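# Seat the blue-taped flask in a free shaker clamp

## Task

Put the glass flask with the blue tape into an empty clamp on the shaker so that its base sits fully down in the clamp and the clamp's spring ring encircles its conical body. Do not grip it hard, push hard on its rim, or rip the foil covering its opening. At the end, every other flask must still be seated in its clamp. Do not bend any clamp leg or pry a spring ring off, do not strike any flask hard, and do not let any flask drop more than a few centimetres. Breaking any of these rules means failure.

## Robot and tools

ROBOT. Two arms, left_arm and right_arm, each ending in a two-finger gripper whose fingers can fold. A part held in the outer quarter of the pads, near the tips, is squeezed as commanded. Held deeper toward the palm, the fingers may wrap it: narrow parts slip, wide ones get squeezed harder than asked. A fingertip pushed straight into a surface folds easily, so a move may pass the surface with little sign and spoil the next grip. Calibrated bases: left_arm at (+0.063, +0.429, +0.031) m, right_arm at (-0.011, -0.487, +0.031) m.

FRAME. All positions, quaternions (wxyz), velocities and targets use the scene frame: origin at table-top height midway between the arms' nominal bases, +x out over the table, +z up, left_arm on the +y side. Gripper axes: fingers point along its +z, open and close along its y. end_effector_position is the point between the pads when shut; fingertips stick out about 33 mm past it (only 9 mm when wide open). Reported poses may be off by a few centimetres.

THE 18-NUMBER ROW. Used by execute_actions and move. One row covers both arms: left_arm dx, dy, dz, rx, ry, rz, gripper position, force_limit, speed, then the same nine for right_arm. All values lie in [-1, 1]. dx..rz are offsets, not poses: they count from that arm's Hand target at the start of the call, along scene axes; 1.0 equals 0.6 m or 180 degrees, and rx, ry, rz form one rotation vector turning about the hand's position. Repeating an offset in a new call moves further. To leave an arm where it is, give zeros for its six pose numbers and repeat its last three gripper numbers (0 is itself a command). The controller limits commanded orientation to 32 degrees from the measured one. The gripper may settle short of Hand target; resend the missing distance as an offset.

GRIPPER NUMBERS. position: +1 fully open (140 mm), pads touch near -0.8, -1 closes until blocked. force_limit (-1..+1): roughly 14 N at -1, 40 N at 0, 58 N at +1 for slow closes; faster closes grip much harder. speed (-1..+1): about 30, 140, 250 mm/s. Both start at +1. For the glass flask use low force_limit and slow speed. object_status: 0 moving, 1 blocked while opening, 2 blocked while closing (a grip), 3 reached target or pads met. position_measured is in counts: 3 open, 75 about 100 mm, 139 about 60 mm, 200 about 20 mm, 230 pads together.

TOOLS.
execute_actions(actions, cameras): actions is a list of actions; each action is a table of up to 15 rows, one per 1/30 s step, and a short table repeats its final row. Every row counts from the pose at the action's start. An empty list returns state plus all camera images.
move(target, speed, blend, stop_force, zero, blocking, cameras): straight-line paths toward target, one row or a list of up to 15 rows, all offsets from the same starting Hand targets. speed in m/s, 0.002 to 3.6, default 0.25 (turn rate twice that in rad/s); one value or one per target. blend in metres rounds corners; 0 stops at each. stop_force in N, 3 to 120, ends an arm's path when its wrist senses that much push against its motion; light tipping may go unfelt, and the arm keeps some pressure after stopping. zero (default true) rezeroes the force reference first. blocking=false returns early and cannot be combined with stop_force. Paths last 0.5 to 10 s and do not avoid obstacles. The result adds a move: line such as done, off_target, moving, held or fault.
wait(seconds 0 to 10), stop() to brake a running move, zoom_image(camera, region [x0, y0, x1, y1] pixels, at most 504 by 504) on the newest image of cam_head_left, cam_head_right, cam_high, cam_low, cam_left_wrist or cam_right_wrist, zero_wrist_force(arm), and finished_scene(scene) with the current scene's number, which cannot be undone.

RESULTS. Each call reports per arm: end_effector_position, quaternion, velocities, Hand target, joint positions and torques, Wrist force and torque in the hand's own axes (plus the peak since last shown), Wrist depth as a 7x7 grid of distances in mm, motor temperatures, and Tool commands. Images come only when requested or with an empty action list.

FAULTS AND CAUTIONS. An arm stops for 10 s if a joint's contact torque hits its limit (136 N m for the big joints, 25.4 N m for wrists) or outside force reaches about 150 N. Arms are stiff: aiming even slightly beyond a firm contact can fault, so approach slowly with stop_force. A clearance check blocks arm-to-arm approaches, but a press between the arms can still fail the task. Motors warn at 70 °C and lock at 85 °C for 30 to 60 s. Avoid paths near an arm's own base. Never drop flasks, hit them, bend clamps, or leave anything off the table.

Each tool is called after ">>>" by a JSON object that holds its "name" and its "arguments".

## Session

>>> {"name": "execute_actions", "arguments": {"actions": []}}

Scene clock: 0.00 s.
left_arm: end_effector_position=(+0.4830, +0.4519, +0.2276) position_measured=3 object_status=3 end_effector_quat_wxyz=(-0.405, +0.402, +0.803, -0.172) | right_arm: end_effector_position=(+0.4879, -0.1457, +0.3433) position_measured=3 object_status=3 end_effector_quat_wxyz=(-0.018, +0.805, -0.129, +0.579)
Joint positions: left_arm=[-0.166 -1.069 1.246 -0.84 -1.671 0.788] | right_arm=[0.76 -1.417 2.124 -3.344 -2.389 3.715]
Joint velocities: within noise
Joint torques (N m): no reading
Motor temperatures (°C): left_arm=[33 29 31 37 39 37] | right_arm=[31 27 33 40 39 37]
Wrist force (N): no reading
Wrist torque (N m): no reading
Wrist force, peak (N): no reading
Wrist depth (mm): cam_left_wrist=[2032 378 443 2091 453 406 1146 / 2176 1417 479 576 427 361 313 / 2798 2951 1825 484 400 341 298 / - 135 2112 457 366 150 124 / - 2292 525 410 362 315 107 / 2564 2505 476 406 346 300 275 / - 360 415 396 327 288 -] | cam_right_wrist=[2079 2079 2079 2079 1445 1436 - / 2116 2194 2394 2236 2604 2548 2418 / 2443 2394 2443 2443 1991 2061 2174 / 109 141 2135 2061 2097 - 117 / 110 1975 209 535 544 509 111 / 187 202 363 295 462 446 287 / 202 283 285 280 291 404 -]
Hand target: left_arm +0.4830, +0.4519, +0.2276; -0.405, +0.402, +0.803, -0.172 | right_arm +0.4879, -0.1457, +0.3433; -0.018, +0.805, -0.129, +0.579
Tool commands: left_gripper/position=+1.0 left_gripper/force_limit=+1.0 left_gripper/speed=+1.0 right_gripper/position=+1.0 right_gripper/force_limit=+1.0 right_gripper/speed=+1.0
camera_calibration:
cam_left_wrist: T_world_to_cam=[[0.518039, 0.603039, -0.606614, -0.376465], [0.603553, -0.760239, -0.240334, 0.104571], [-0.606102, -0.241621, -0.757799, 0.72088], [0, 0, 0, 1]] pos_world=[0.568836, 0.480702, 0.343044]
cam_right_wrist: T_world_to_cam=[[-0.186596, -0.96892, -0.162409, 0.014828], [-0.619568, 0.244351, -0.745941, 0.593747], [0.762441, -0.038566, -0.645907, -0.0122587], [0, 0, 0, 1]] pos_world=[0.37998, -0.131188, 0.43739]

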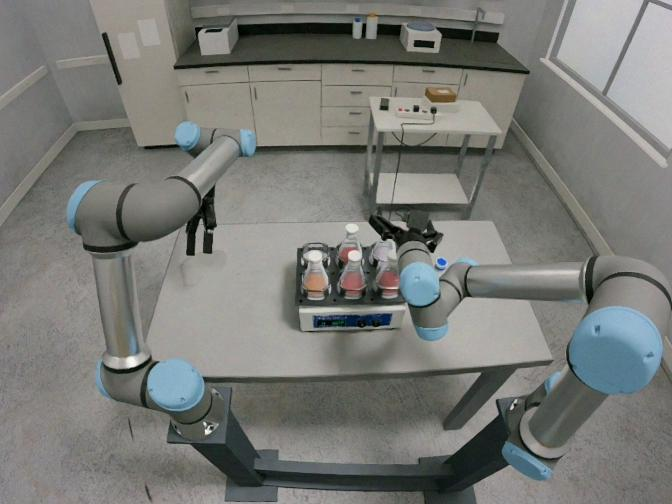

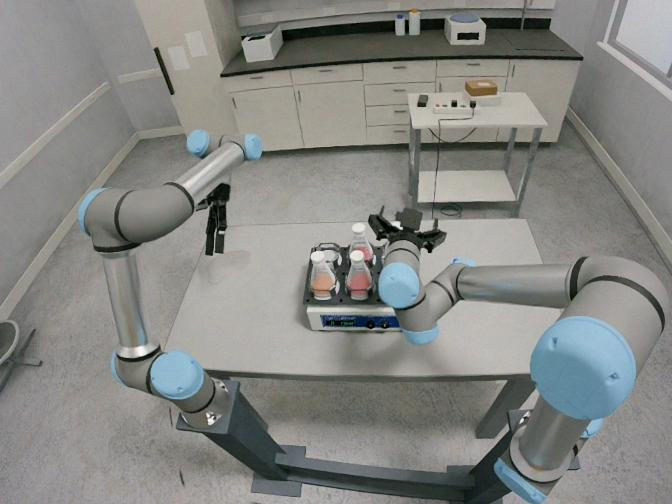

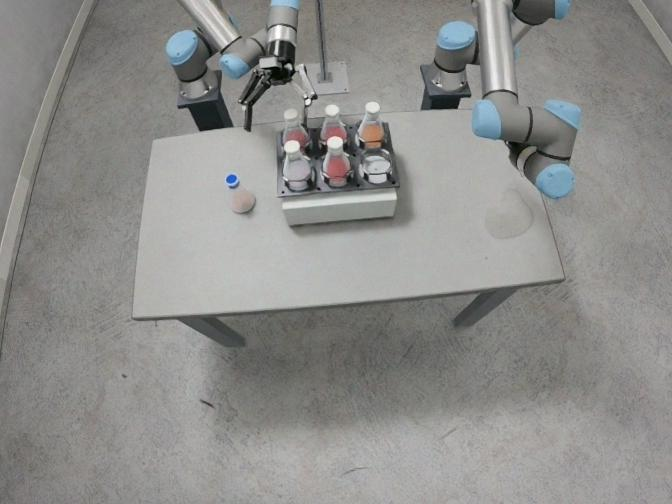

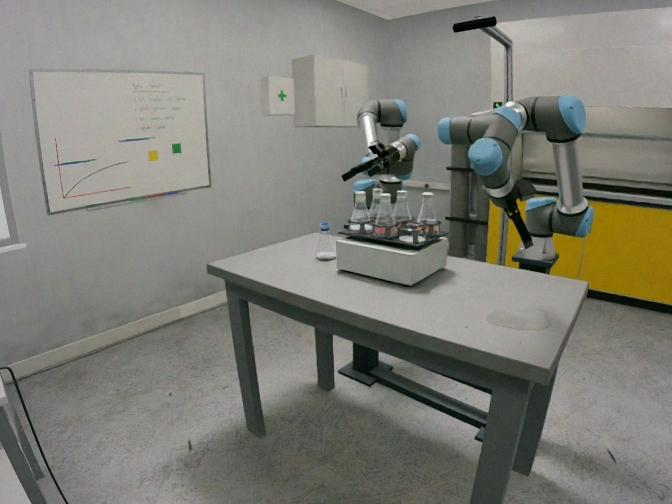

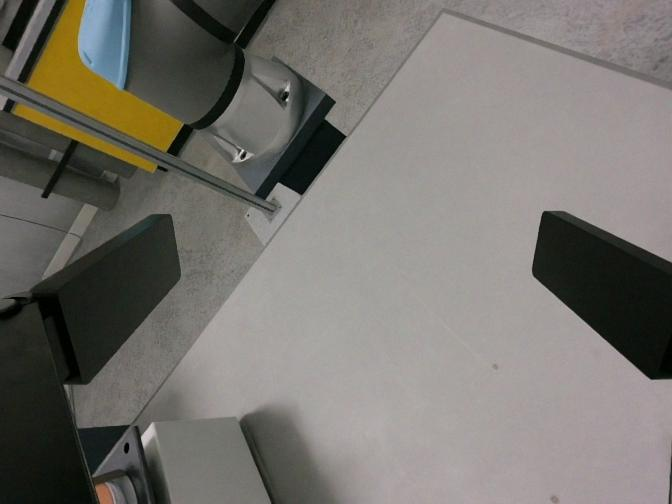

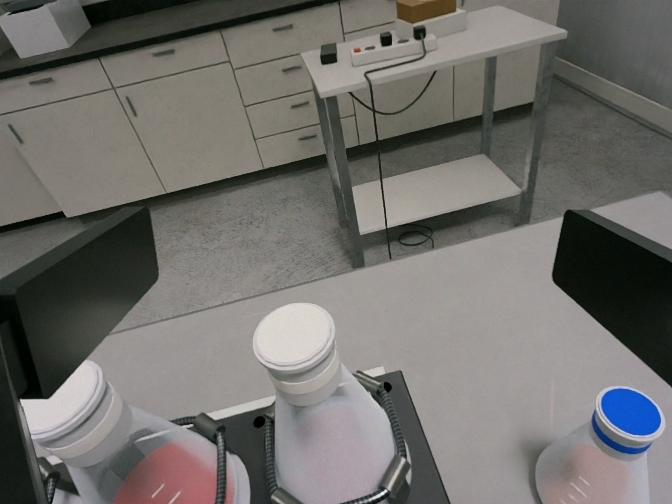

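>>> {"name": "move", "arguments": {"target": [[0.15,-0.3,0.34,0,0,0,1,1,1,0,-0.25,0.15,0,0,0,0.3,1,1],[0.3,-0.41,0.34,0,0,0,1,1,1,0,-0.57,0.1,0.0287,-0.1355,0.543,0.3,1,1]], "speed": 0.4, "blend": 0.03, "cameras": ["cam_left_wrist","cam_right_wrist","cam_high"]}}

Scene clock: 23.23 s.
left_arm: end_effector_position=(+0.6618, +0.2060, +0.4305) position_measured=3 object_status=3 end_effector_quat_wxyz=(-0.117, +0.366, +0.898, -0.216) | right_arm: end_effector_position=(+0.4879, -0.4876, +0.4033) position_measured=91 object_status=3 end_effector_quat_wxyz=(+0.499, -0.501, -0.500, -0.500)
Joint positions: left_arm=[-0.34 -0.734 0.035 -0.609 -1.996 0.468] | right_arm=[-0.783 -0.928 1.554 -3.769 0.785 3.143]
Joint torques (N m): left_arm=[6.9 -47.08 -13.29 -0.45 -2.5 -2.2] | right_arm=[-14.3 -44.14 -25.01 1.91 1.11 0.86]
Wrist force (N): left_arm=[-0.1 0.4 -1.1] | right_arm=[-0.8 -0.7 0.0]
Wrist torque (N m): left_arm=[0.14 0.07 0.12] | right_arm=[-0.06 0.12 -0.11]
Wrist force, peak (N): left_arm=[2.8 -4.5 -3.4] | right_arm=[-6.7 -0.7 -1.7]
Wrist depth (mm): cam_left_wrist=[2341 1995 453 548 531 460 419 / 2316 2052 496 449 523 472 435 / 886 573 514 474 540 497 453 / - 127 570 628 567 150 118 / - 924 901 704 632 1465 102 / - - 957 780 1670 1550 - / - - 2420 2198 1810 1608 -] | cam_right_wrist=[- - - 764 743 - - / 2279 - 952 - 820 4017 - / - 1030 1092 3160 - 4740 - / 4086 100 528 683 - 127 3338 / - 80 524 554 - 111 77 / - - 564 559 572 - 62 / - - 549 510 568 - -]
Hand target: left_arm +0.6630, +0.2059, +0.4316; -0.378, +0.400, +0.816, -0.177 | right_arm +0.4879, -0.4877, +0.4033; +0.499, -0.501, -0.500, -0.500
Off the commanded pose: left_arm 0.002 m, 36 deg; orientation clipped | right_arm 0.000 m, 0 deg.
elbow stopped short (left arm): the move would have taken joint 3 (elbow) straighter than the controller allows.
move: off_target (left_arm); limits=paced
camera_calibration:
cam_left_wrist: T_world_to_cam=[[0.621634, 0.628384, -0.467659, -0.331367], [0.778814, -0.559688, 0.283193, -0.524112], [-0.0837889, -0.540262, -0.837315, 0.673782], [0, 0, 0, 1]] pos_world=[0.67063, 0.278906, 0.557626]
cam_right_wrist: T_world_to_cam=[[0.999868, -0.0060708, 0.0150844, -0.487698], [0.0118365, -0.364313, -0.931201, 0.191926], [0.0111486, 0.931257, -0.364193, 0.739115], [0, 0, 0, 1]] pos_world=[0.477122, -0.621345, 0.455258]
Images, in order (width x height): cam_high 672x504, cam_left_wrist 672x504, cam_right_wrist 672x504.

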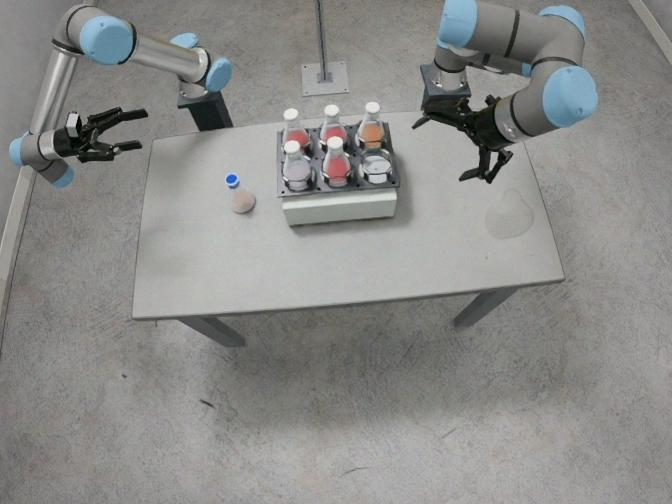

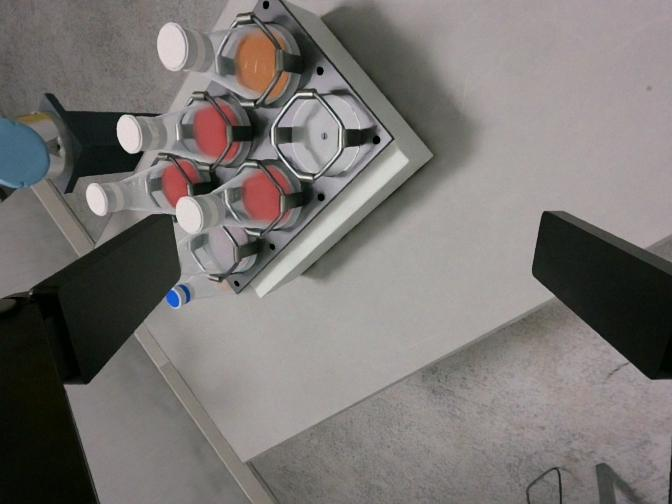

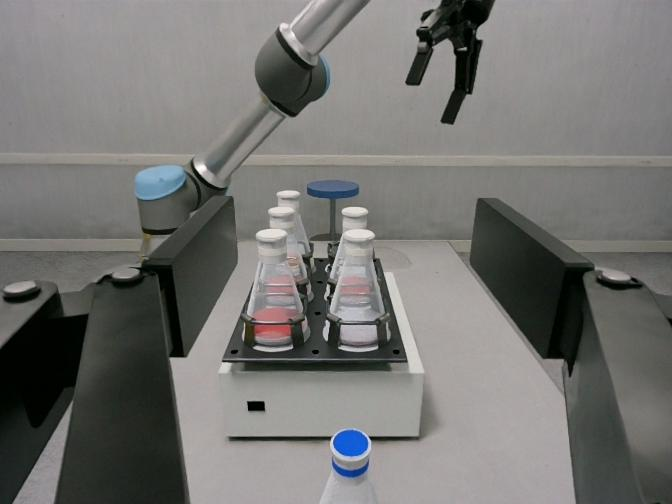

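>>> {"name": "move", "arguments": {"target": [[-0.405,0.5,0.0,0.054,0.393,0.548,1,1,1,0,0,-0.422,0,0,0,0.2,1,1],[-0.405,0.573,-0.17,0.054,0.393,0.548,1,1,1,0,0.2928,-0.422,0,0,0,0.2,1,1]], "speed": [0.35,0.12], "cameras": ["cam_high","cam_left_wrist","cam_right_wrist"]}}

Scene clock: 37.60 s.
left_arm: end_effector_position=(+0.4891, +0.4200, +0.4314) position_measured=3 object_status=3 end_effector_quat_wxyz=(-0.441, -0.269, +0.713, -0.474) | right_arm: end_effector_position=(+0.4879, -0.4877, +0.2085) position_measured=104 object_status=3 end_effector_quat_wxyz=(+0.499, -0.501, -0.500, -0.500) end_effector_velocity=(+0.000, +0.000, +0.003) end_effector_angular_velocity=(+0.001, +0.001, +0.000)
Joint positions: left_arm=[0.274 -1.147 1.155 -0.277 -2.487 0.245] | right_arm=[-0.783 -0.599 1.569 -4.114 0.785 3.143]
Joint velocities: left_arm=[within noise] | right_arm=[0 -0.005 0 0.005 0 0]
Joint torques (N m): left_arm=[-3.5 -33.77 -30.27 -1.54 0.94 2.27] | right_arm=[-7.77 -62.13 -8.91 3.48 0.29 0.08]
Wrist force (N): left_arm=[-0.1 0.0 1.0] | right_arm=[-0.2 -0.3 0.0]
Wrist torque (N m): left_arm=[-0.06 -0.07 0.13] | right_arm=[0.03 0.02 -0.10]
Wrist force, peak (N): left_arm=[2.7 10.5 -4.8] | right_arm=[-1.3 -0.4 0.3]
Wrist depth (mm): cam_left_wrist=[2071 2176 2693 2798 - 5523 3779 / 2176 2448 1105 1046 2420 3531 3077 / 2267 2448 2564 970 2798 2534 2244 / - 127 2762 723 1825 149 124 / - 127 924 573 547 619 106 / - 2727 795 533 571 525 484 / - 2154 - 557 470 461 -] | cam_right_wrist=[- 1067 - 987 - - - / - 944 611 469 - 3338 3038 / - 983 476 481 - - - / 3385 104 476 484 488 128 3078 / - 75 470 475 504 109 88 / - - 383 365 386 - 62 / - - 313 313 312 - -]
Hand target: left_arm +0.4891, +0.4200, +0.4313; -0.441, -0.269, +0.713, -0.474 (not the last commanded pose) | right_arm +0.4879, -0.4877, +0.2087; +0.499, -0.501, -0.500, -0.500 (not the last commanded pose)
Off the commanded pose: left_arm 0.179 m, 37 deg | right_arm 0.185 m, 0 deg.
move: held (left_arm; a check stopped the path), off_target (right_arm; braked when a check withheld steps of left_arm); path passed 0 of 2 targets; limits=held
pose unreachable (left arm): on one or more control steps of this call, first in action 0 (counted from 0), this arm could not follow its commanded pose, so it was not sent that pose on those steps. It may still have moved: this result reports where it is.
cause: moving toward the commanded pose would bring two parts of the arm too close to each other (its gripper and another part of the arm, with joints 4 (wrist 1) to 6 (wrist 3) between them, 3 mm apart when it was first held).
camera_calibration:
cam_left_wrist: T_world_to_cam=[[-0.791078, 0.411004, -0.453069, 0.417869], [0.585945, 0.296413, -0.754193, -0.0878699], [-0.175681, -0.862099, -0.475312, 0.799501], [0, 0, 0, 1]] pos_world=[0.522511, 0.54355, 0.503065]
cam_right_wrist: T_world_to_cam=[[0.999865, -0.00599729, 0.0152713, -0.484762], [0.0120363, -0.364401, -0.931164, 0.0103314], [0.0111494, 0.931223, -0.36428, 0.668264], [0, 0, 0, 1]] pos_world=[0.477122, -0.621445, 0.260458]
Images, in order (width x height): cam_high 672x504, cam_left_wrist 672x504, cam_right_wrist 672x504.

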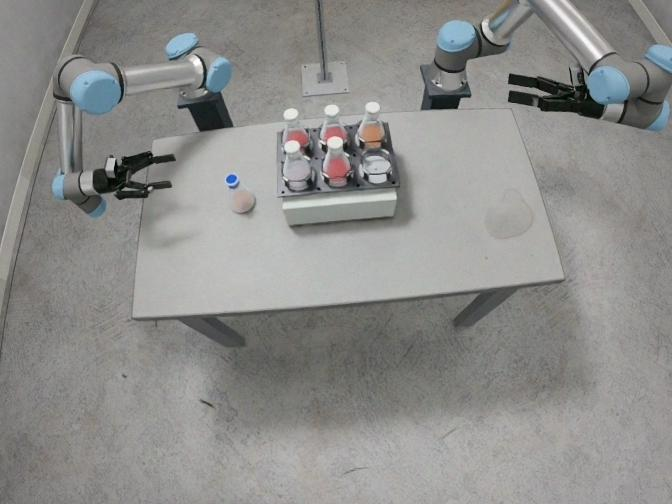

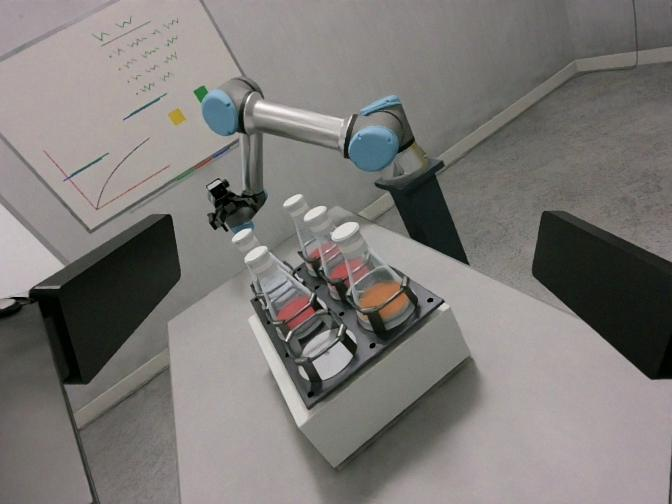

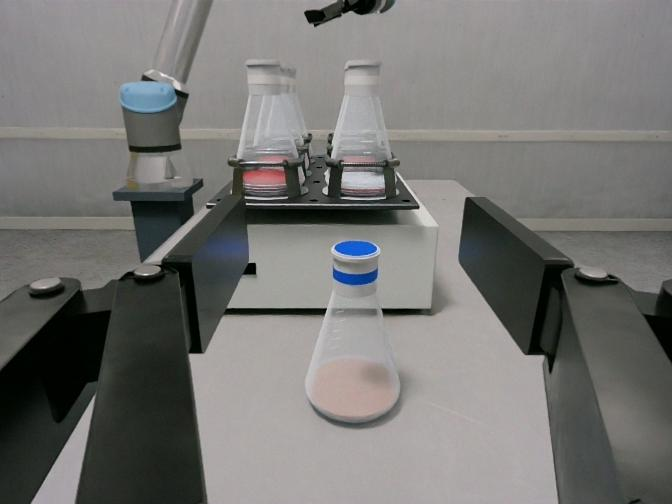

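>>> {"name": "move", "arguments": {"target": [[0.118,-0.15,0.03,0,0,0,0.2,1,1,0.0193,0,-0.1495,0,0,0,0.2,1,1],[0.118,-0.15,0.03,-0.022,0.155,0.134,0.2,1,1,0.0193,0.2595,-0.1495,0,0,0,0.2,1,1]], "speed": [0.25,0.12], "cameras": ["cam_high","cam_left_wrist","cam_right_wrist"]}}

Scene clock: 57.47 s.
left_arm: end_effector_position=(+0.4969, +0.4100, +0.4333) position_measured=104 object_status=3 end_effector_quat_wxyz=(-0.441, -0.269, +0.713, -0.474) | right_arm: end_effector_position=(+0.4933, -0.4876, +0.1671) position_measured=104 object_status=3 end_effector_quat_wxyz=(+0.499, -0.501, -0.500, -0.500)
Joint positions: left_arm=[0.254 -1.143 1.144 -0.277 -2.505 0.237] | right_arm=[-0.776 -0.511 1.527 -4.159 0.779 3.143]
Joint torques (N m): left_arm=[5.69 -50.96 -15.26 2.47 0.94 2.33] | right_arm=[-1.74 -50.69 -3.9 2.21 1.18 1.68]
Wrist force (N): left_arm=[0.0 -0.2 1.2] | right_arm=[-0.4 -0.4 0.1]
Wrist torque (N m): left_arm=[-0.11 -0.13 0.13] | right_arm=[0.01 0.03 -0.11]
Wrist force, peak (N): left_arm=[-3.8 -11.9 9.3] | right_arm=[-2.7 -0.4 0.1]
Wrist depth (mm): cam_left_wrist=[2133 2198 1825 - 2872 - 2659 / 2198 2393 1088 921 2727 3419 2798 / 2133 2420 1399 1021 2693 2762 2176 / 2505 - 136 663 157 128 1873 / - 88 119 565 540 109 89 / - 60 - 522 570 - - / - - - 544 - - -] | cam_right_wrist=[- 1058 429 - - - - / - 971 464 514 - - - / - 1008 462 466 487 - - / 2962 104 475 489 485 118 2890 / - 75 396 467 437 110 88 / - - 323 322 309 - 62 / - - 263 263 263 - -]
Hand target: left_arm +0.4969, +0.4100, +0.4333; -0.441, -0.269, +0.713, -0.474 (not the last commanded pose) | right_arm +0.4933, -0.4877, +0.1670; +0.499, -0.501, -0.500, -0.500 (not the last commanded pose)
Off the commanded pose: left_arm 0.103 m, 37 deg | right_arm 0.163 m, 0 deg.
move: held (left_arm; a check stopped the path), off_target (right_arm; braked when a check withheld steps of left_arm); path passed 0 of 2 targets; limits=held
pose unreachable (left arm): on one or more control steps of this call, first in action 0 (counted from 0), this arm could not follow its commanded pose, so it was not sent that pose on those steps. It may still have moved: this result reports where it is.
cause: moving toward the commanded pose would bring two parts of the arm too close to each other (its gripper and another part of the arm, with joints 4 (wrist 1) to 6 (wrist 3) between them, 2 mm apart when it was first held).
camera_calibration:
cam_left_wrist: T_world_to_cam=[[-0.791022, 0.410868, -0.453289, 0.429209], [0.586049, 0.296243, -0.754179, -0.0879396], [-0.175584, -0.862223, -0.475124, 0.793121], [0, 0, 0, 1]] pos_world=[0.530311, 0.53355, 0.505064]
cam_right_wrist: T_world_to_cam=[[0.999868, -0.0059413, 0.0151426, -0.489467], [0.0119379, -0.364312, -0.9312, -0.0281369], [0.0110492, 0.931258, -0.364193, 0.653081], [0, 0, 0, 1]] pos_world=[0.482522, -0.621345, 0.219058]
Images, in order (width x height): cam_high 672x504, cam_left_wrist 672x504, cam_right_wrist 672x504.

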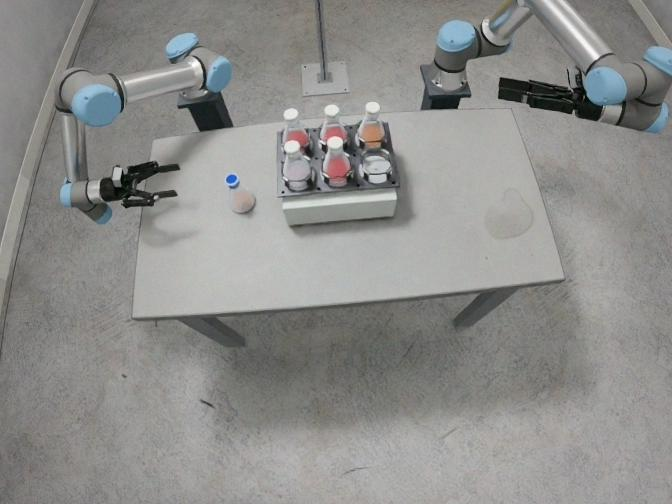

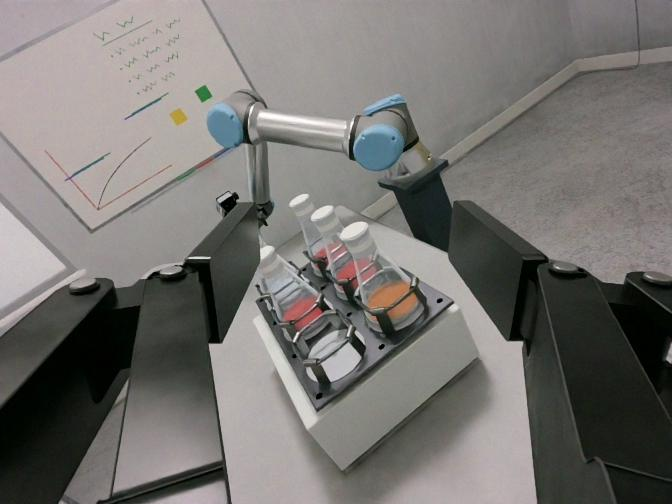

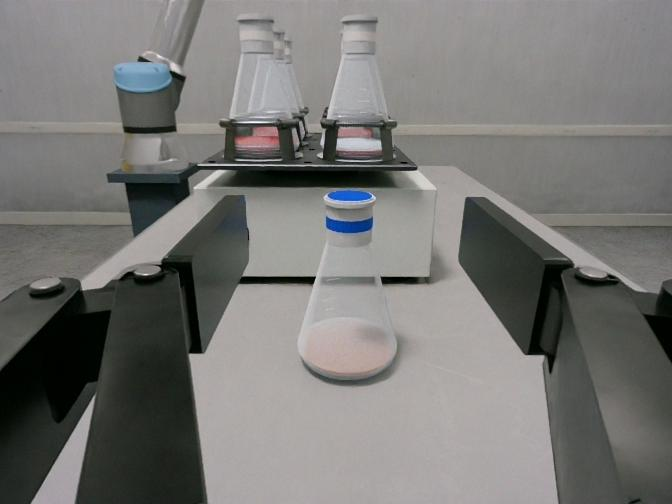

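>>> {"name": "move", "arguments": {"target": [[0,0,0,0,0,0,0.2,1,1,0.1,0.05,0.38,0,0,0,0.2,1,1],[0,0,0,0,0,0,0.2,1,1,0.35,0.06,0.38,0,0,0.5,0.2,1,1],[0,0,0,0,0,0,0.2,1,1,0.35,0.30,0.38,0,0,0.5,0.2,1,1]], "speed": [0.3,0.4,0.3], "blend": 0.03, "cameras": ["cam_high","cam_right_wrist"]}}

>>> {"name": "move", "arguments": {"target": [0,0.15,0.06,0,0,0,0.2,1,1,0,0,0,0,0,0,0.2,1,1]}}

Scene clock: 77.47 s.
left_arm: end_effector_position=(+0.4969, +0.4100, +0.4333) position_measured=104 object_status=3 end_effector_quat_wxyz=(-0.441, -0.269, +0.713, -0.474) | right_arm: end_effector_position=(+0.7018, -0.3077, +0.3952) position_measured=104 object_status=3 end_effector_quat_wxyz=(+0.914, -0.151, -0.346, -0.149)
Joint positions: left_arm=[0.254 -1.143 1.144 -0.277 -2.505 0.237] | right_arm=[-0.076 0.088 0.035 -2.406 1.234 3.024]
Joint torques (N m): left_arm=[7.75 -49.79 -16.25 2.47 0.84 2.14] | right_arm=[-9.85 -82.98 -18.5 -1.78 -0.04 -1.1]
Wrist force (N): left_arm=[0.2 0.1 1.1] | right_arm=[-1.0 -0.3 -0.9]
Wrist torque (N m): left_arm=[-0.05 -0.16 0.13] | right_arm=[0.18 0.25 -0.02]
Wrist force, peak (N): left_arm=[0.1 -0.1 1.4] | right_arm=[-4.0 -1.2 0.0]
Wrist depth (mm): cam_left_wrist=[1976 2316 2448 2834 - 3779 3314 / 2112 2316 2316 2798 898 3474 2693 / 2292 2367 1766 975 1152 2727 2316 / 2448 725 137 711 579 128 1795 / - 88 119 582 541 108 89 / - 60 723 527 560 - - / - - 635 558 519 - -] | cam_right_wrist=[1454 - 1646 - 1991 1991 2236 / - - 2693 - 2443 2236 - / 2174 - - - 2890 3038 - / - 101 133 - - 118 814 / - 75 3000 3118 - 110 88 / - - 2890 3000 - - 62 / - - 2962 3038 2301 - -]
Hand target: left_arm +0.4969, +0.4100, +0.4333; -0.441, -0.269, +0.713, -0.474 | right_arm +0.7033, -0.3077, +0.3950; +0.813, -0.064, -0.575, -0.063
Off the commanded pose: left_arm 0.000 m, 0 deg | right_arm 0.001 m, 54 deg; orientation clipped.
elbow stopped short (right arm): the move would have taken joint 3 (elbow) straighter than the controller allows.
move: off_target (right_arm); limits=paced
camera_calibration:
cam_right_wrist: T_world_to_cam=[[0.391208, 0.905463, -0.164601, 0.0782429], [-0.447962, 0.0311147, -0.893511, 0.676904], [-0.803919, 0.423284, 0.417785, 0.672975], [0, 0, 0, 1]] pos_world=[0.813636, -0.376767, 0.336542]
Images, in order (width x height): cam_high 672x504, cam_right_wrist 672x504.

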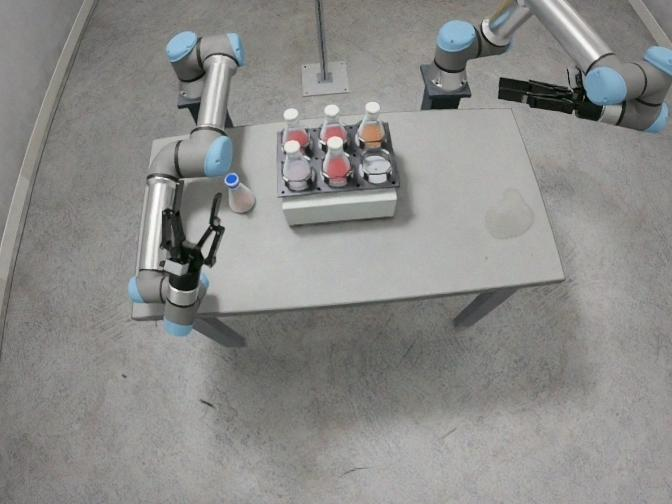

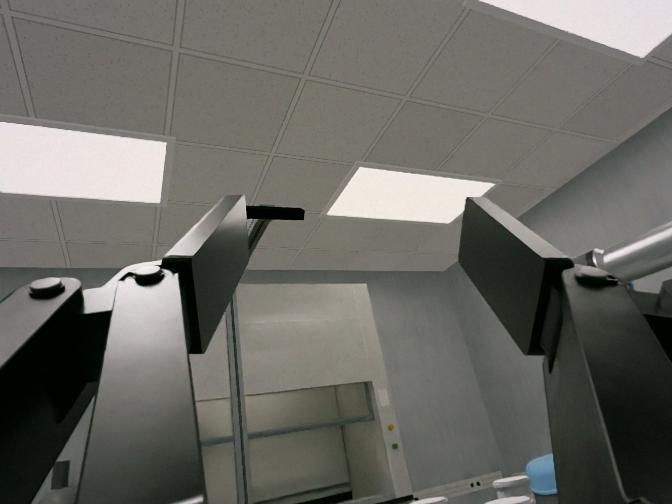

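Scene clock: 77.97 s.
left_arm: end_effector_position=(+0.4967, +0.4106, +0.4336) position_measured=104 object_status=3 end_effector_quat_wxyz=(-0.441, -0.269, +0.713, -0.474) | right_arm: end_effector_position=(+0.7018, -0.3078, +0.3952) position_measured=104 object_status=3 end_effector_quat_wxyz=(+0.914, -0.151, -0.346, -0.149)
Joint positions: left_arm=[0.255 -1.142 1.142 -0.276 -2.504 0.237] | right_arm=[-0.076 0.088 0.035 -2.406 1.234 3.024]
Joint torques (N m): left_arm=[-5.96 -45.27 -16.1 -0.25 -2.2 1.43] | right_arm=[0.37 -81.88 -17.1 0.15 1.87 1.58]
Wrist force (N): left_arm=[0.0 -0.1 1.1] | right_arm=[-1.0 -0.4 -0.9]
Wrist torque (N m): left_arm=[-0.09 -0.12 0.01] | right_arm=[0.17 0.25 -0.02]
Wrist force, peak (N): left_arm=[-0.6 -0.2 2.0] | right_arm=[-1.0 -0.2 -1.1]
Wrist depth (mm): cam_left_wrist=[1995 2316 2476 - - - 2798 / 2198 2267 2534 3590 984 3314 2798 / 2244 2393 2393 979 1290 2659 2221 / 2154 730 137 680 158 128 1873 / - 88 663 576 536 109 89 / - 60 735 529 564 - - / - - 637 557 520 - -] | cam_right_wrist=[- 1809 2116 - - 2097 - / 1959 2346 2236 - 2370 - 2418 / - 2788 2693 4158 4836 - - / - 100 133 - - 118 837 / - 75 3118 3118 - 110 88 / - - 2962 2962 - - 62 / - - 2821 3338 2890 - -]
Hand target: left_arm +0.4968, +0.4105, +0.4336; -0.441, -0.269, +0.713, -0.474 (not the last commanded pose) | right_arm +0.7018, -0.3077, +0.3952; +0.914, -0.151, -0.346, -0.149 (not the last commanded pose)
Off the commanded pose: left_arm 0.096 m, 0 deg | right_arm 0.001 m, 32 deg.
move: held (left_arm; a check stopped the path), off_target (right_arm); limits=held
pose unreachable (left arm): on one or more control steps of this call, first in action 0 (counted from 0), this arm could not follow its commanded pose, so it was not sent that pose on those steps. It may still have moved: this result reports where it is.
cause: moving toward the commanded pose would bring two parts of the arm too close to each other (its gripper and another part of the arm, with joints 4 (wrist 1) to 6 (wrist 3) between them, 2 mm apart when it was first held).

>>> {"name": "move", "arguments": {"target": [[0.27,0.02,-0.05,0.098,0.13,-0.356,0.2,1,1,-0.1,-0.27,-0.02,0,0,0,0.2,1,1],[0.27,0.02,-0.15,0.098,0.13,-0.356,0.2,1,1,-0.25,-0.27,-0.02,0,0,0,0.2,1,1]], "speed": 0.25, "blend": 0.02, "cameras": ["cam_high","cam_left_wrist"]}}

Scene clock: 92.97 s.
left_arm: end_effector_position=(+0.4975, +0.4106, +0.4334) position_measured=104 object_status=3 end_effector_quat_wxyz=(-0.442, -0.268, +0.714, -0.473) | right_arm: end_effector_position=(+0.6983, -0.3175, +0.3945) position_measured=104 object_status=3 end_effector_quat_wxyz=(+0.914, -0.151, -0.347, -0.149)
Joint positions: left_arm=[0.253 -1.138 1.136 -0.274 -2.502 0.236] | right_arm=[-0.087 0.018 0.183 -2.489 1.242 3.034]
Joint torques (N m): left_arm=[7.61 -51.12 -15.04 -1.51 -2.47 0.91] | right_arm=[-11.09 -66.04 -19.7 -0.18 1.5 -0.04]
Wrist force (N): left_arm=[0.0 -0.2 1.0] | right_arm=[-1.3 -0.4 -1.0]
Wrist torque (N m): left_arm=[-0.11 -0.13 0.15] | right_arm=[0.14 0.37 -0.03]
Wrist force, peak (N): left_arm=[-2.0 -2.4 1.2] | right_arm=[-1.0 -1.2 -1.2]
Wrist depth (mm): cam_left_wrist=[2032 2367 2693 - - 4142 3264 / 2198 2564 2476 - 1031 3531 2951 / 2448 2420 1036 1021 1190 2627 2112 / 2420 761 136 655 157 128 1825 / - 88 665 560 551 109 89 / - 60 743 520 561 - - / - - 623 548 529 - -] | cam_right_wrist=[1755 1881 1755 2116 - 2154 2346 / 1896 1991 - - - 2663 - / - 2521 2855 3202 3202 - - / - 100 133 - - 118 785 / - 75 2962 3078 - 110 88 / - - 2821 3118 - - 62 / - - 3118 3385 2962 - -]
Hand target: left_arm +0.4975, +0.4106, +0.4334; -0.442, -0.268, +0.714, -0.473 (not the last commanded pose) | right_arm +0.6982, -0.3176, +0.3945; +0.914, -0.151, -0.346, -0.149 (not the last commanded pose)
Off the commanded pose: left_arm 0.185 m, 70 deg | right_arm 0.212 m, 0 deg.
move: held (left_arm; a check stopped the path), off_target (right_arm; braked when a check withheld steps of left_arm); path passed 0 of 2 targets; limits=held
pose unreachable (left arm): on one or more control steps of this call, first in action 0 (counted from 0), this arm could not follow its commanded pose, so it was not sent that pose on those steps. It may still have moved: this result reports where it is.
cause: moving toward the commanded pose would bring two parts of the arm too close to each other (its gripper and another part of the arm, with joints 4 (wrist 1) to 6 (wrist 3) between them, 2 mm apart when it was first held).
camera_calibration:
cam_left_wrist: T_world_to_cam=[[-0.789926, 0.414862, -0.45156, 0.426506], [0.586195, 0.29475, -0.754651, -0.0876551], [-0.179979, -0.860821, -0.47602, 0.795808], [0, 0, 0, 1]] pos_world=[0.53152, 0.533944, 0.505265]
Images, in order (width x height): cam_high 672x504, cam_left_wrist 672x504.

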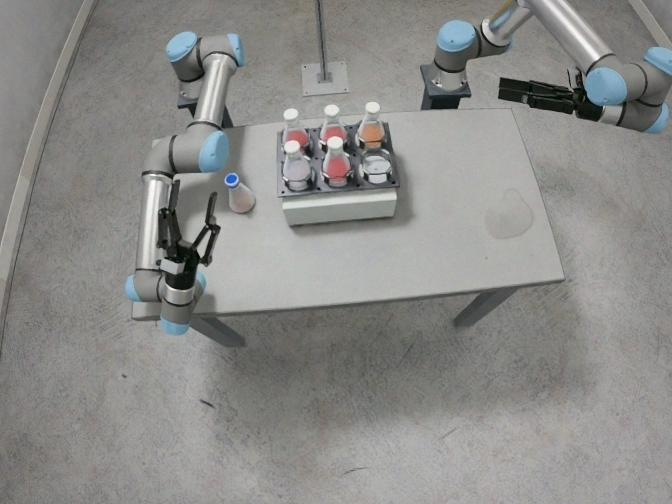

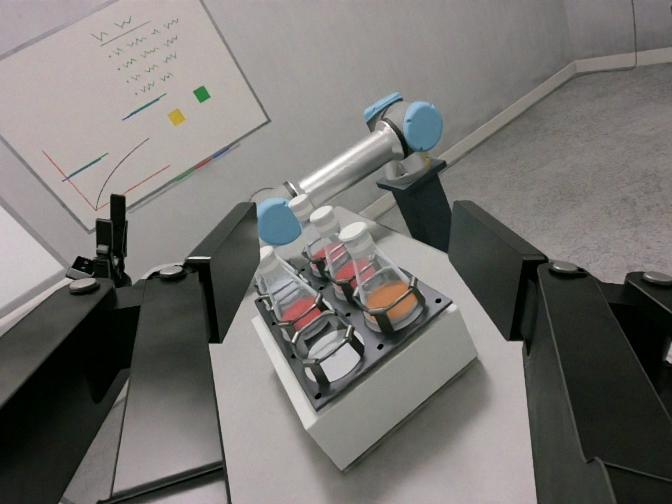

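>>> {"name": "move", "arguments": {"target": [-0.11,0.065,0,0,0,-0.1,0.2,1,1,0,0,0,0,0,0,0.2,1,1]}}

Scene clock: 96.50 s.
left_arm: end_effector_position=(+0.4964, +0.4112, +0.4334) position_measured=104 object_status=3 end_effector_quat_wxyz=(-0.443, -0.267, +0.714, -0.472) | right_arm: end_effector_position=(+0.6983, -0.3175, +0.3944) position_measured=104 object_status=3 end_effector_quat_wxyz=(+0.914, -0.151, -0.347, -0.149)
Joint positions: left_arm=[0.253 -1.137 1.134 -0.271 -2.497 0.238] | right_arm=[-0.087 0.018 0.184 -2.489 1.242 3.034]
Joint torques (N m): left_arm=[4.83 -43.52 -15.17 -1.08 -2.42 -0.49] | right_arm=[-3.18 -62.71 -17.04 -1.97 1.71 1.55]
Wrist force (N): left_arm=[0.0 -0.1 1.0] | right_arm=[-1.1 -0.2 -1.1]
Wrist torque (N m): left_arm=[-0.10 -0.11 -0.03] | right_arm=[0.19 0.32 -0.03]
Wrist force, peak (N): left_arm=[0.3 -0.7 1.2] | right_arm=[-1.4 -0.4 -1.1]
Wrist depth (mm): cam_left_wrist=[2221 2221 2659 2727 - - 3077 / 2176 2448 2627 2316 988 3474 2727 / 2393 2505 2420 984 1252 2762 2198 / 2198 723 136 697 157 128 1766 / - 88 600 573 536 109 89 / - 60 733 527 570 - - / - - 641 555 528 - -] | cam_right_wrist=[- 1795 1942 1851 1927 2135 - / 1991 1795 1975 - - 2633 - / 2604 - - 3000 - 3246 - / - 101 134 3646 - 118 795 / - 75 2756 3038 - 110 88 / - - 3118 3038 3822 - 62 / - - 3000 3118 2926 - -]
Hand target: left_arm +0.4964, +0.4112, +0.4334; -0.443, -0.267, +0.714, -0.472 (not the last commanded pose) | right_arm +0.6983, -0.3175, +0.3944; +0.914, -0.151, -0.347, -0.149
Off the commanded pose: left_arm 0.075 m, 18 deg | right_arm 0.000 m, 0 deg.
move: held (left_arm; a check stopped the path); limits=held
pose unreachable (left arm): on one or more control steps of this call, first in action 0 (counted from 0), this arm could not follow its commanded pose, so it was not sent that pose on those steps. It may still have moved: this result reports where it is.
cause: moving toward the commanded pose would bring two parts of the arm too close to each other (its gripper and another part of the arm, with joints 4 (wrist 1) to 6 (wrist 3) between them, 2 mm apart when it was first held).

>>> {"name": "move", "arguments": {"target": [0,0,0,0,0,0,-0.79,1,1,0,0,0,0,0,0,0.2,1,1]}}

>>> {"name": "move", "arguments": {"target": [0,0,0,0,0,-0.1,-0.79,1,1,0,0,0,0,0,0,0.2,1,1]}}

>>> {"name": "execute_actions", "arguments": {"actions": [[[-0.02,-0.02,0,0,0,0,-0.79,1,1,0,0,0,0,0,0,0.2,1,1]],[[0,0,-0.04,0,0,0,-0.79,1,1,0,0,0,0,0,0,0.2,1,1]],[[0,0.0,0,0.0,-0.06,0,-0.79,1,1,0,0,0,0,0,0,0.2,1,1]],[[0,0,0,-0.06,0,0,-0.79,1,1,0,0,0,0,0,0,0.2,1,1]]]}}

Scene clock: 99.80 s.
left_arm: end_effector_position=(+0.4964, +0.4112, +0.4334) position_measured=228 object_status=0 end_effector_quat_wxyz=(-0.443, -0.267, +0.714, -0.472) | right_arm: end_effector_position=(+0.6983, -0.3175, +0.3944) position_measured=104 object_status=3 end_effector_quat_wxyz=(+0.914, -0.151, -0.347, -0.149)
Joint positions: left_arm=[0.253 -1.137 1.134 -0.271 -2.497 0.238] | right_arm=[-0.087 0.018 0.184 -2.489 1.242 3.034]
Joint torques (N m): left_arm=[4.16 -49.92 -14.79 -1.41 -2.24 -1.93] | right_arm=[4.5 -62.6 -16.17 -1.95 1.86 1.6]
Wrist force (N): left_arm=[0.0 -0.2 0.8] | right_arm=[-1.1 -0.2 -1.0]
Wrist torque (N m): left_arm=[-0.12 -0.14 -0.03] | right_arm=[0.19 0.31 -0.03]
Wrist force, peak (N): left_arm=[0.0 -0.2 1.3] | right_arm=[-1.4 -0.3 -1.2]
Wrist depth (mm): cam_left_wrist=[2032 2341 2367 - 2627 3531 - / 2133 2341 2476 - 1046 3034 2872 / 2659 2534 2727 988 2534 2834 2267 / 2292 828 924 110 894 2154 1780 / - - 81 81 88 81 1496 / - - 74 60 60 - 60 / - - - - - - 61] | cam_right_wrist=[1743 1823 - 1823 1991 2154 - / 2097 2257 - 2890 2154 2521 - / 3000 2215 - - 2855 2788 3646 / - 101 133 - - 118 820 / - 75 2926 3246 - 110 88 / - - 3000 2926 3950 - 62 / - - 2890 3202 2890 - -]
Hand target: left_arm +0.4964, +0.4112, +0.4334; -0.443, -0.267, +0.714, -0.472 | right_arm +0.6983, -0.3175, +0.3944; +0.914, -0.151, -0.347, -0.149
Off the commanded pose: left_arm 0.000 m, 0 deg | right_arm 0.000 m, 0 deg.
move: done

Scene clock: 100.30 s.
left_arm: end_effector_position=(+0.4965, +0.4112, +0.4334) position_measured=228 object_status=3 end_effector_quat_wxyz=(-0.443, -0.266, +0.714, -0.471) | right_arm: end_effector_position=(+0.6983, -0.3175, +0.3944) position_measured=104 object_status=3 end_effector_quat_wxyz=(+0.914, -0.151, -0.347, -0.149)
Joint positions: left_arm=[0.253 -1.136 1.133 -0.271 -2.496 0.238] | right_arm=[-0.087 0.018 0.184 -2.489 1.242 3.034]
Joint torques (N m): left_arm=[1.56 -45.07 -15.79 -0.17 -1.61 -0.39] | right_arm=[6.19 -63.51 -16.4 -2.02 1.79 1.69]
Wrist force (N): left_arm=[-0.1 -0.1 0.8] | right_arm=[-1.3 -0.1 -1.0]
Wrist torque (N m): left_arm=[-0.10 -0.11 -0.02] | right_arm=[0.20 0.35 -0.02]
Wrist force, peak (N): left_arm=[0.0 -0.1 1.5] | right_arm=[-1.4 -0.2 -1.1]
Wrist depth (mm): cam_left_wrist=[1873 2198 2762 - 2872 3122 - / 2133 2505 2595 2911 979 3651 3122 / 2316 2420 1041 984 2951 2595 2154 / 2420 825 937 110 111 2071 1810 / - - 82 81 88 81 1475 / - - 73 60 60 - 60 / - - - - - - 61] | cam_right_wrist=[1657 1911 1911 2174 - 2215 - / 1911 2346 1975 2469 - 1911 - / 2443 2394 - 4158 - 2962 - / - 100 133 - - 128 834 / - 75 2926 2821 - 110 88 / - - 3338 3078 - - 62 / - - 2855 3118 2495 - -]
Hand target: left_arm +0.4965, +0.4112, +0.4334; -0.443, -0.266, +0.714, -0.471 (not the last commanded pose) | right_arm +0.6983, -0.3175, +0.3944; +0.914, -0.151, -0.347, -0.149
Off the commanded pose: left_arm 0.000 m, 18 deg | right_arm 0.000 m, 0 deg.
move: held (left_arm; a check stopped the path); limits=held
pose unreachable (left arm): on one or more control steps of this call, first in action 0 (counted from 0), this arm could not follow its commanded pose, so it was not sent that pose on those steps. It may still have moved: this result reports where it is.
cause: moving toward the commanded pose would bring two parts of the arm too close to each other (its gripper and another part of the arm, with joints 4 (wrist 1) to 6 (wrist 3) between them, 2 mm apart when it was first held).

Scene clock: 102.50 s.
left_arm: end_effector_position=(+0.4845, +0.3992, +0.4095) position_measured=228 object_status=3 end_effector_quat_wxyz=(-0.393, -0.185, +0.703, -0.563) | right_arm: end_effector_position=(+0.6983, -0.3175, +0.3944) position_measured=104 object_status=3 end_effector_quat_wxyz=(+0.914, -0.151, -0.347, -0.149)
Joint positions: left_arm=[0.256 -1.144 1.281 -0.241 -2.554 0.619] | right_arm=[-0.087 0.018 0.184 -2.489 1.242 3.034]
Joint torques (N m): left_arm=[8.65 -38.63 -13.76 2.95 -0.83 2.14] | right_arm=[8.3 -62.27 -16.71 -1.98 1.76 1.61]
Wrist force (N): left_arm=[0.1 -0.2 0.7] | right_arm=[-1.2 -0.4 -0.9]
Wrist torque (N m): left_arm=[-0.15 -0.19 -0.09] | right_arm=[0.16 0.33 -0.03]
Wrist force, peak (N): left_arm=[10.7 -7.1 1.3] | right_arm=[-1.3 -0.3 -1.2]
Wrist depth (mm): cam_left_wrist=[- - - - 2872 - 3366 / - 2221 2595 3034 949 3847 2627 / - 2448 2627 1002 1077 2595 2091 / 2154 2595 2659 110 890 789 1737 / 2505 - 82 81 88 80 491 / - - 74 60 60 - 60 / - - - - - - 61] | cam_right_wrist=[1743 - 1837 1881 - 2043 - / 2025 - 2370 2418 3038 - 2154 / 2215 2548 - 2821 3291 3246 3202 / - 100 133 - - 118 817 / - 75 2394 3160 - 110 88 / - - 3118 3160 3822 - 62 / - - 3078 3202 2962 - -]
Hand target: left_arm +0.4845, +0.3992, +0.4094; -0.393, -0.185, +0.703, -0.563 | right_arm +0.6983, -0.3175, +0.3944; +0.914, -0.151, -0.347, -0.149
Off the commanded pose: left_arm 0.000 m, 0 deg | right_arm 0.000 m, 0 deg.
Step readings (end_effector_position of left_arm | right_arm):
0: (+0.4965, +0.4112, +0.4334) | (+0.6983, -0.3175, +0.3944)
1: (+0.4962, +0.4110, +0.4334) | (+0.6983, -0.3175, +0.3944)
2: (+0.4937, +0.4084, +0.4334) | (+0.6983, -0.3175, +0.3944)
4: (+0.4854, +0.4004, +0.4334) | (+0.6983, -0.3175, +0.3944)
8: (+0.4839, +0.3985, +0.4334) | (+0.6983, -0.3175, +0.3944)
15: (+0.4845, +0.3992, +0.4334) | (+0.6983, -0.3175, +0.3944)
16: (+0.4845, +0.3992, +0.4327) | (+0.6983, -0.3175, +0.3944)
17: (+0.4845, +0.3992, +0.4270) | (+0.6983, -0.3175, +0.3944)
19: (+0.4842, +0.3992, +0.4123) | (+0.6983, -0.3175, +0.3944)
23: (+0.4844, +0.3992, +0.4081) | (+0.6983, -0.3175, +0.3944)
30: (+0.4845, +0.3992, +0.4095) | (+0.6983, -0.3175, +0.3944)
31: (+0.4845, +0.3992, +0.4095) | (+0.6983, -0.3175, +0.3944)
32: (+0.4846, +0.3992, +0.4093) | (+0.6983, -0.3175, +0.3944)
34: (+0.4850, +0.3993, +0.4101) | (+0.6983, -0.3175, +0.3944)
38: (+0.4845, +0.3992, +0.4095) | (+0.6983, -0.3175, +0.3944)
45: (+0.4845, +0.3992, +0.4094) | (+0.6983, -0.3175, +0.3944)
46: (+0.4847, +0.3993, +0.4092) | (+0.6983, -0.3175, +0.3944)
47: (+0.4864, +0.3996, +0.4083) | (+0.6983, -0.3175, +0.3944)
49: (+0.4880, +0.4002, +0.4084) | (+0.6983, -0.3175, +0.3944)
53: (+0.4848, +0.3993, +0.4100) | (+0.6983, -0.3175, +0.3944)
60: (+0.4845, +0.3992, +0.4094) | (+0.6983, -0.3175, +0.3944)

>>> {"name": "move", "arguments": {"target": [0.19,-0.165,0.03,0.132,-0.363,-0.284,-0.79,1,1,0,0,0,0,0,0,0.2,1,1], "cameras": ["cam_high"]}}

Scene clock: 111.37 s.
left_arm: end_effector_position=(+0.5984, +0.3002, +0.4274) position_measured=228 object_status=3 end_effector_quat_wxyz=(-0.116, +0.368, +0.897, -0.215) | right_arm: end_effector_position=(+0.6983, -0.3175, +0.3944) position_measured=104 object_status=3 end_effector_quat_wxyz=(+0.914, -0.151, -0.347, -0.149)
Joint positions: left_arm=[-0.236 -1.133 0.733 -0.866 -1.965 0.578] | right_arm=[-0.087 0.018 0.184 -2.489 1.242 3.034]
Joint torques (N m): left_arm=[4.27 -34.1 -30.89 -0.45 -2.03 -2.02] | right_arm=[9.3 -62.71 -17.3 -2.04 1.77 1.69]
Wrist force (N): left_arm=[0.1 0.4 -1.0] | right_arm=[-1.2 -0.3 -1.2]
Wrist torque (N m): left_arm=[0.12 0.03 0.00] | right_arm=[0.17 0.34 -0.02]
Wrist force, peak (N): left_arm=[-1.0 -0.5 -0.8] | right_arm=[-1.5 -0.3 -1.1]
Wrist depth (mm): cam_left_wrist=[2316 1890 671 565 507 458 416 / 2534 2071 621 582 518 476 432 / 909 1093 504 552 547 501 453 / 711 573 548 110 555 513 481 / 682 - 82 81 88 80 501 / - - 74 60 60 - 60 / - - - - - - 61] | cam_right_wrist=[1705 1837 1809 1896 - 1911 - / 2097 2194 2279 - 2495 - 620 / 2663 2756 - - - - 689 / - 101 133 - - 128 881 / - 75 2724 3202 - 110 88 / - - 2821 2926 4017 - 62 / - - 3038 3246 3038 - -]
Hand target: left_arm +0.5985, +0.3002, +0.4274; -0.116, +0.368, +0.897, -0.215 | right_arm +0.6983, -0.3175, +0.3944; +0.914, -0.151, -0.347, -0.149
Off the commanded pose: left_arm 0.000 m, 0 deg | right_arm 0.000 m, 0 deg.
move: done
Images, in order (width x height): cam_high 672x504.

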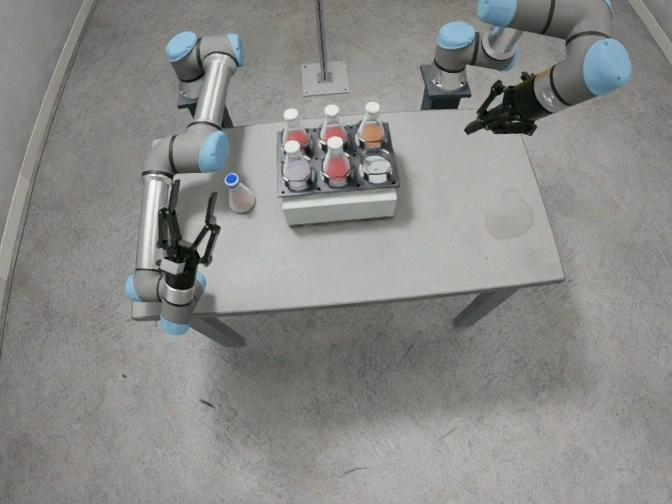

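>>> {"name": "move", "arguments": {"target": [[0.04,0.1,-0.05,0.291,0.39,0.076,-0.79,1,1,-0.12,-0.25,0.01,-0.195,-0.195,-0.33,0.2,1,1],[0.04,0.1,-0.05,0.291,0.39,0.076,0.2,1,1,-0.331,-0.28,0.01,-0.195,-0.195,-0.33,0.2,1,1]], "cameras": ["cam_high","cam_left_wrist"]}}

Scene clock: 122.80 s.
left_arm: end_effector_position=(+0.6211, +0.3600, +0.3963) position_measured=228 object_status=3 end_effector_quat_wxyz=(-0.420, -0.195, +0.858, -0.222) | right_arm: end_effector_position=(+0.6263, -0.4676, +0.4005) position_measured=104 object_status=3 end_effector_quat_wxyz=(+0.500, -0.501, -0.500, -0.499)
Joint positions: left_arm=[-0.019 -0.596 0.035 -0.17 -2.18 -0.211] | right_arm=[-0.616 -0.681 1.1 -3.563 0.62 3.146]
Joint torques (N m): left_arm=[-6.03 -64.31 -19.64 -2.57 0.1 -1.32] | right_arm=[13.34 -50.77 -27.17 0.73 0.64 -1.55]
Wrist force (N): left_arm=[0.3 0.2 0.9] | right_arm=[-0.6 -0.6 0.2]
Wrist torque (N m): left_arm=[0.00 -0.12 0.22] | right_arm=[-0.01 0.08 -0.09]
Wrist force, peak (N): left_arm=[-5.4 3.8 0.5] | right_arm=[-1.9 1.2 -1.3]
Wrist depth (mm): cam_left_wrist=[- - 1031 3077 2762 2367 480 / 2564 525 608 2448 2221 2032 543 / 933 610 557 540 680 659 645 / 819 608 503 110 603 624 531 / - - 82 81 88 81 486 / - - 74 60 60 - 60 / - - - - - - 61] | cam_right_wrist=[- - - 898 979 3885 - / - - 983 - - - - / 3038 1123 - - 3202 - - / 3291 104 152 - - 118 3246 / - 75 534 812 - 110 88 / - - 545 600 - - 62 / - - 554 544 - - -]
Hand target: left_arm +0.6211, +0.3600, +0.3963; -0.420, -0.195, +0.858, -0.222 (not the last commanded pose) | right_arm +0.6263, -0.4675, +0.4004; +0.500, -0.501, -0.500, -0.499 (not the last commanded pose)
Tool commands: left_gripper/position=-0.79 left_gripper/force_limit=+1.0 left_gripper/speed=+1.0 right_gripper/position=+0.2 right_gripper/force_limit=+1.0 right_gripper/speed=+1.0
Off the commanded pose: left_arm 0.002 m, 51 deg; orientation clipped | right_arm 0.128 m, 0 deg.
elbow stopped short (left arm): the move would have taken joint 3 (elbow) straighter than the controller allows.
move: held (left_arm; a check stopped the path), off_target (right_arm); path passed 1 of 2 targets; target 2's new numbers were not sent; limits=paced,held
pose unreachable (left arm): on one or more control steps of this call, first in action 0 (counted from 0), this arm could not follow its commanded pose, so it was not sent that pose on those steps. It may still have moved: this result reports where it is.
cause: moving toward the commanded pose would bring two parts of the arm too close to each other (its gripper and another part of the arm, with joints 4 (wrist 1) to 6 (wrist 3) between them, 4 mm apart when it was first held).
camera_calibration:
cam_left_wrist: T_world_to_cam=[[-0.506529, 0.831381, -0.228548, 0.1141], [0.773943, 0.321566, -0.545534, -0.382367], [-0.380053, -0.453212, -0.806324, 0.86524], [0, 0, 0, 1]] pos_world=[0.682562, 0.420233, 0.515147]
Images, in order (width x height): cam_high 672x504, cam_left_wrist 672x504.

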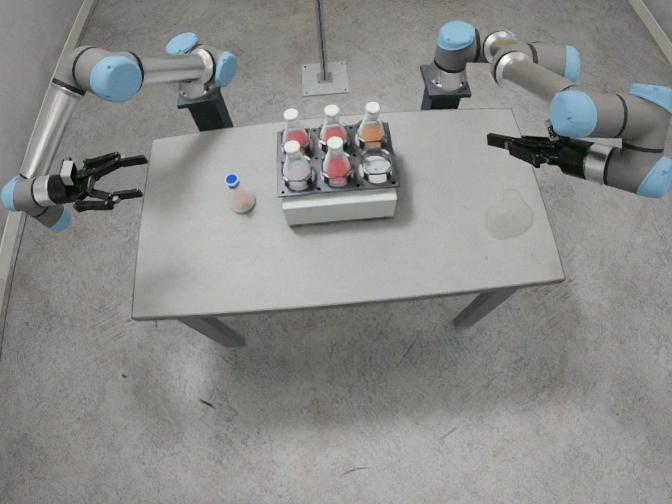

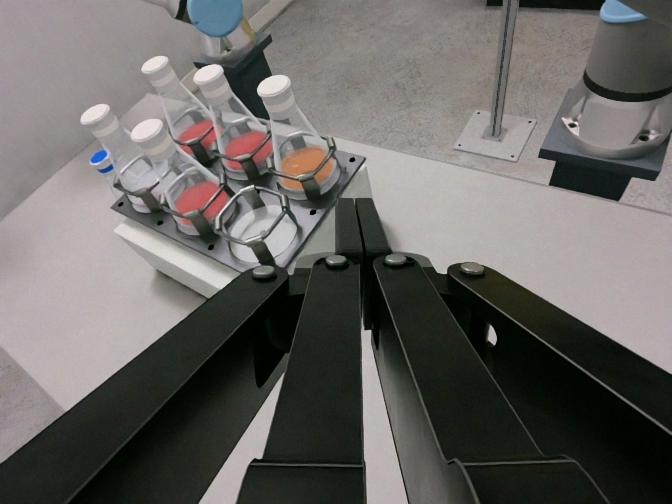

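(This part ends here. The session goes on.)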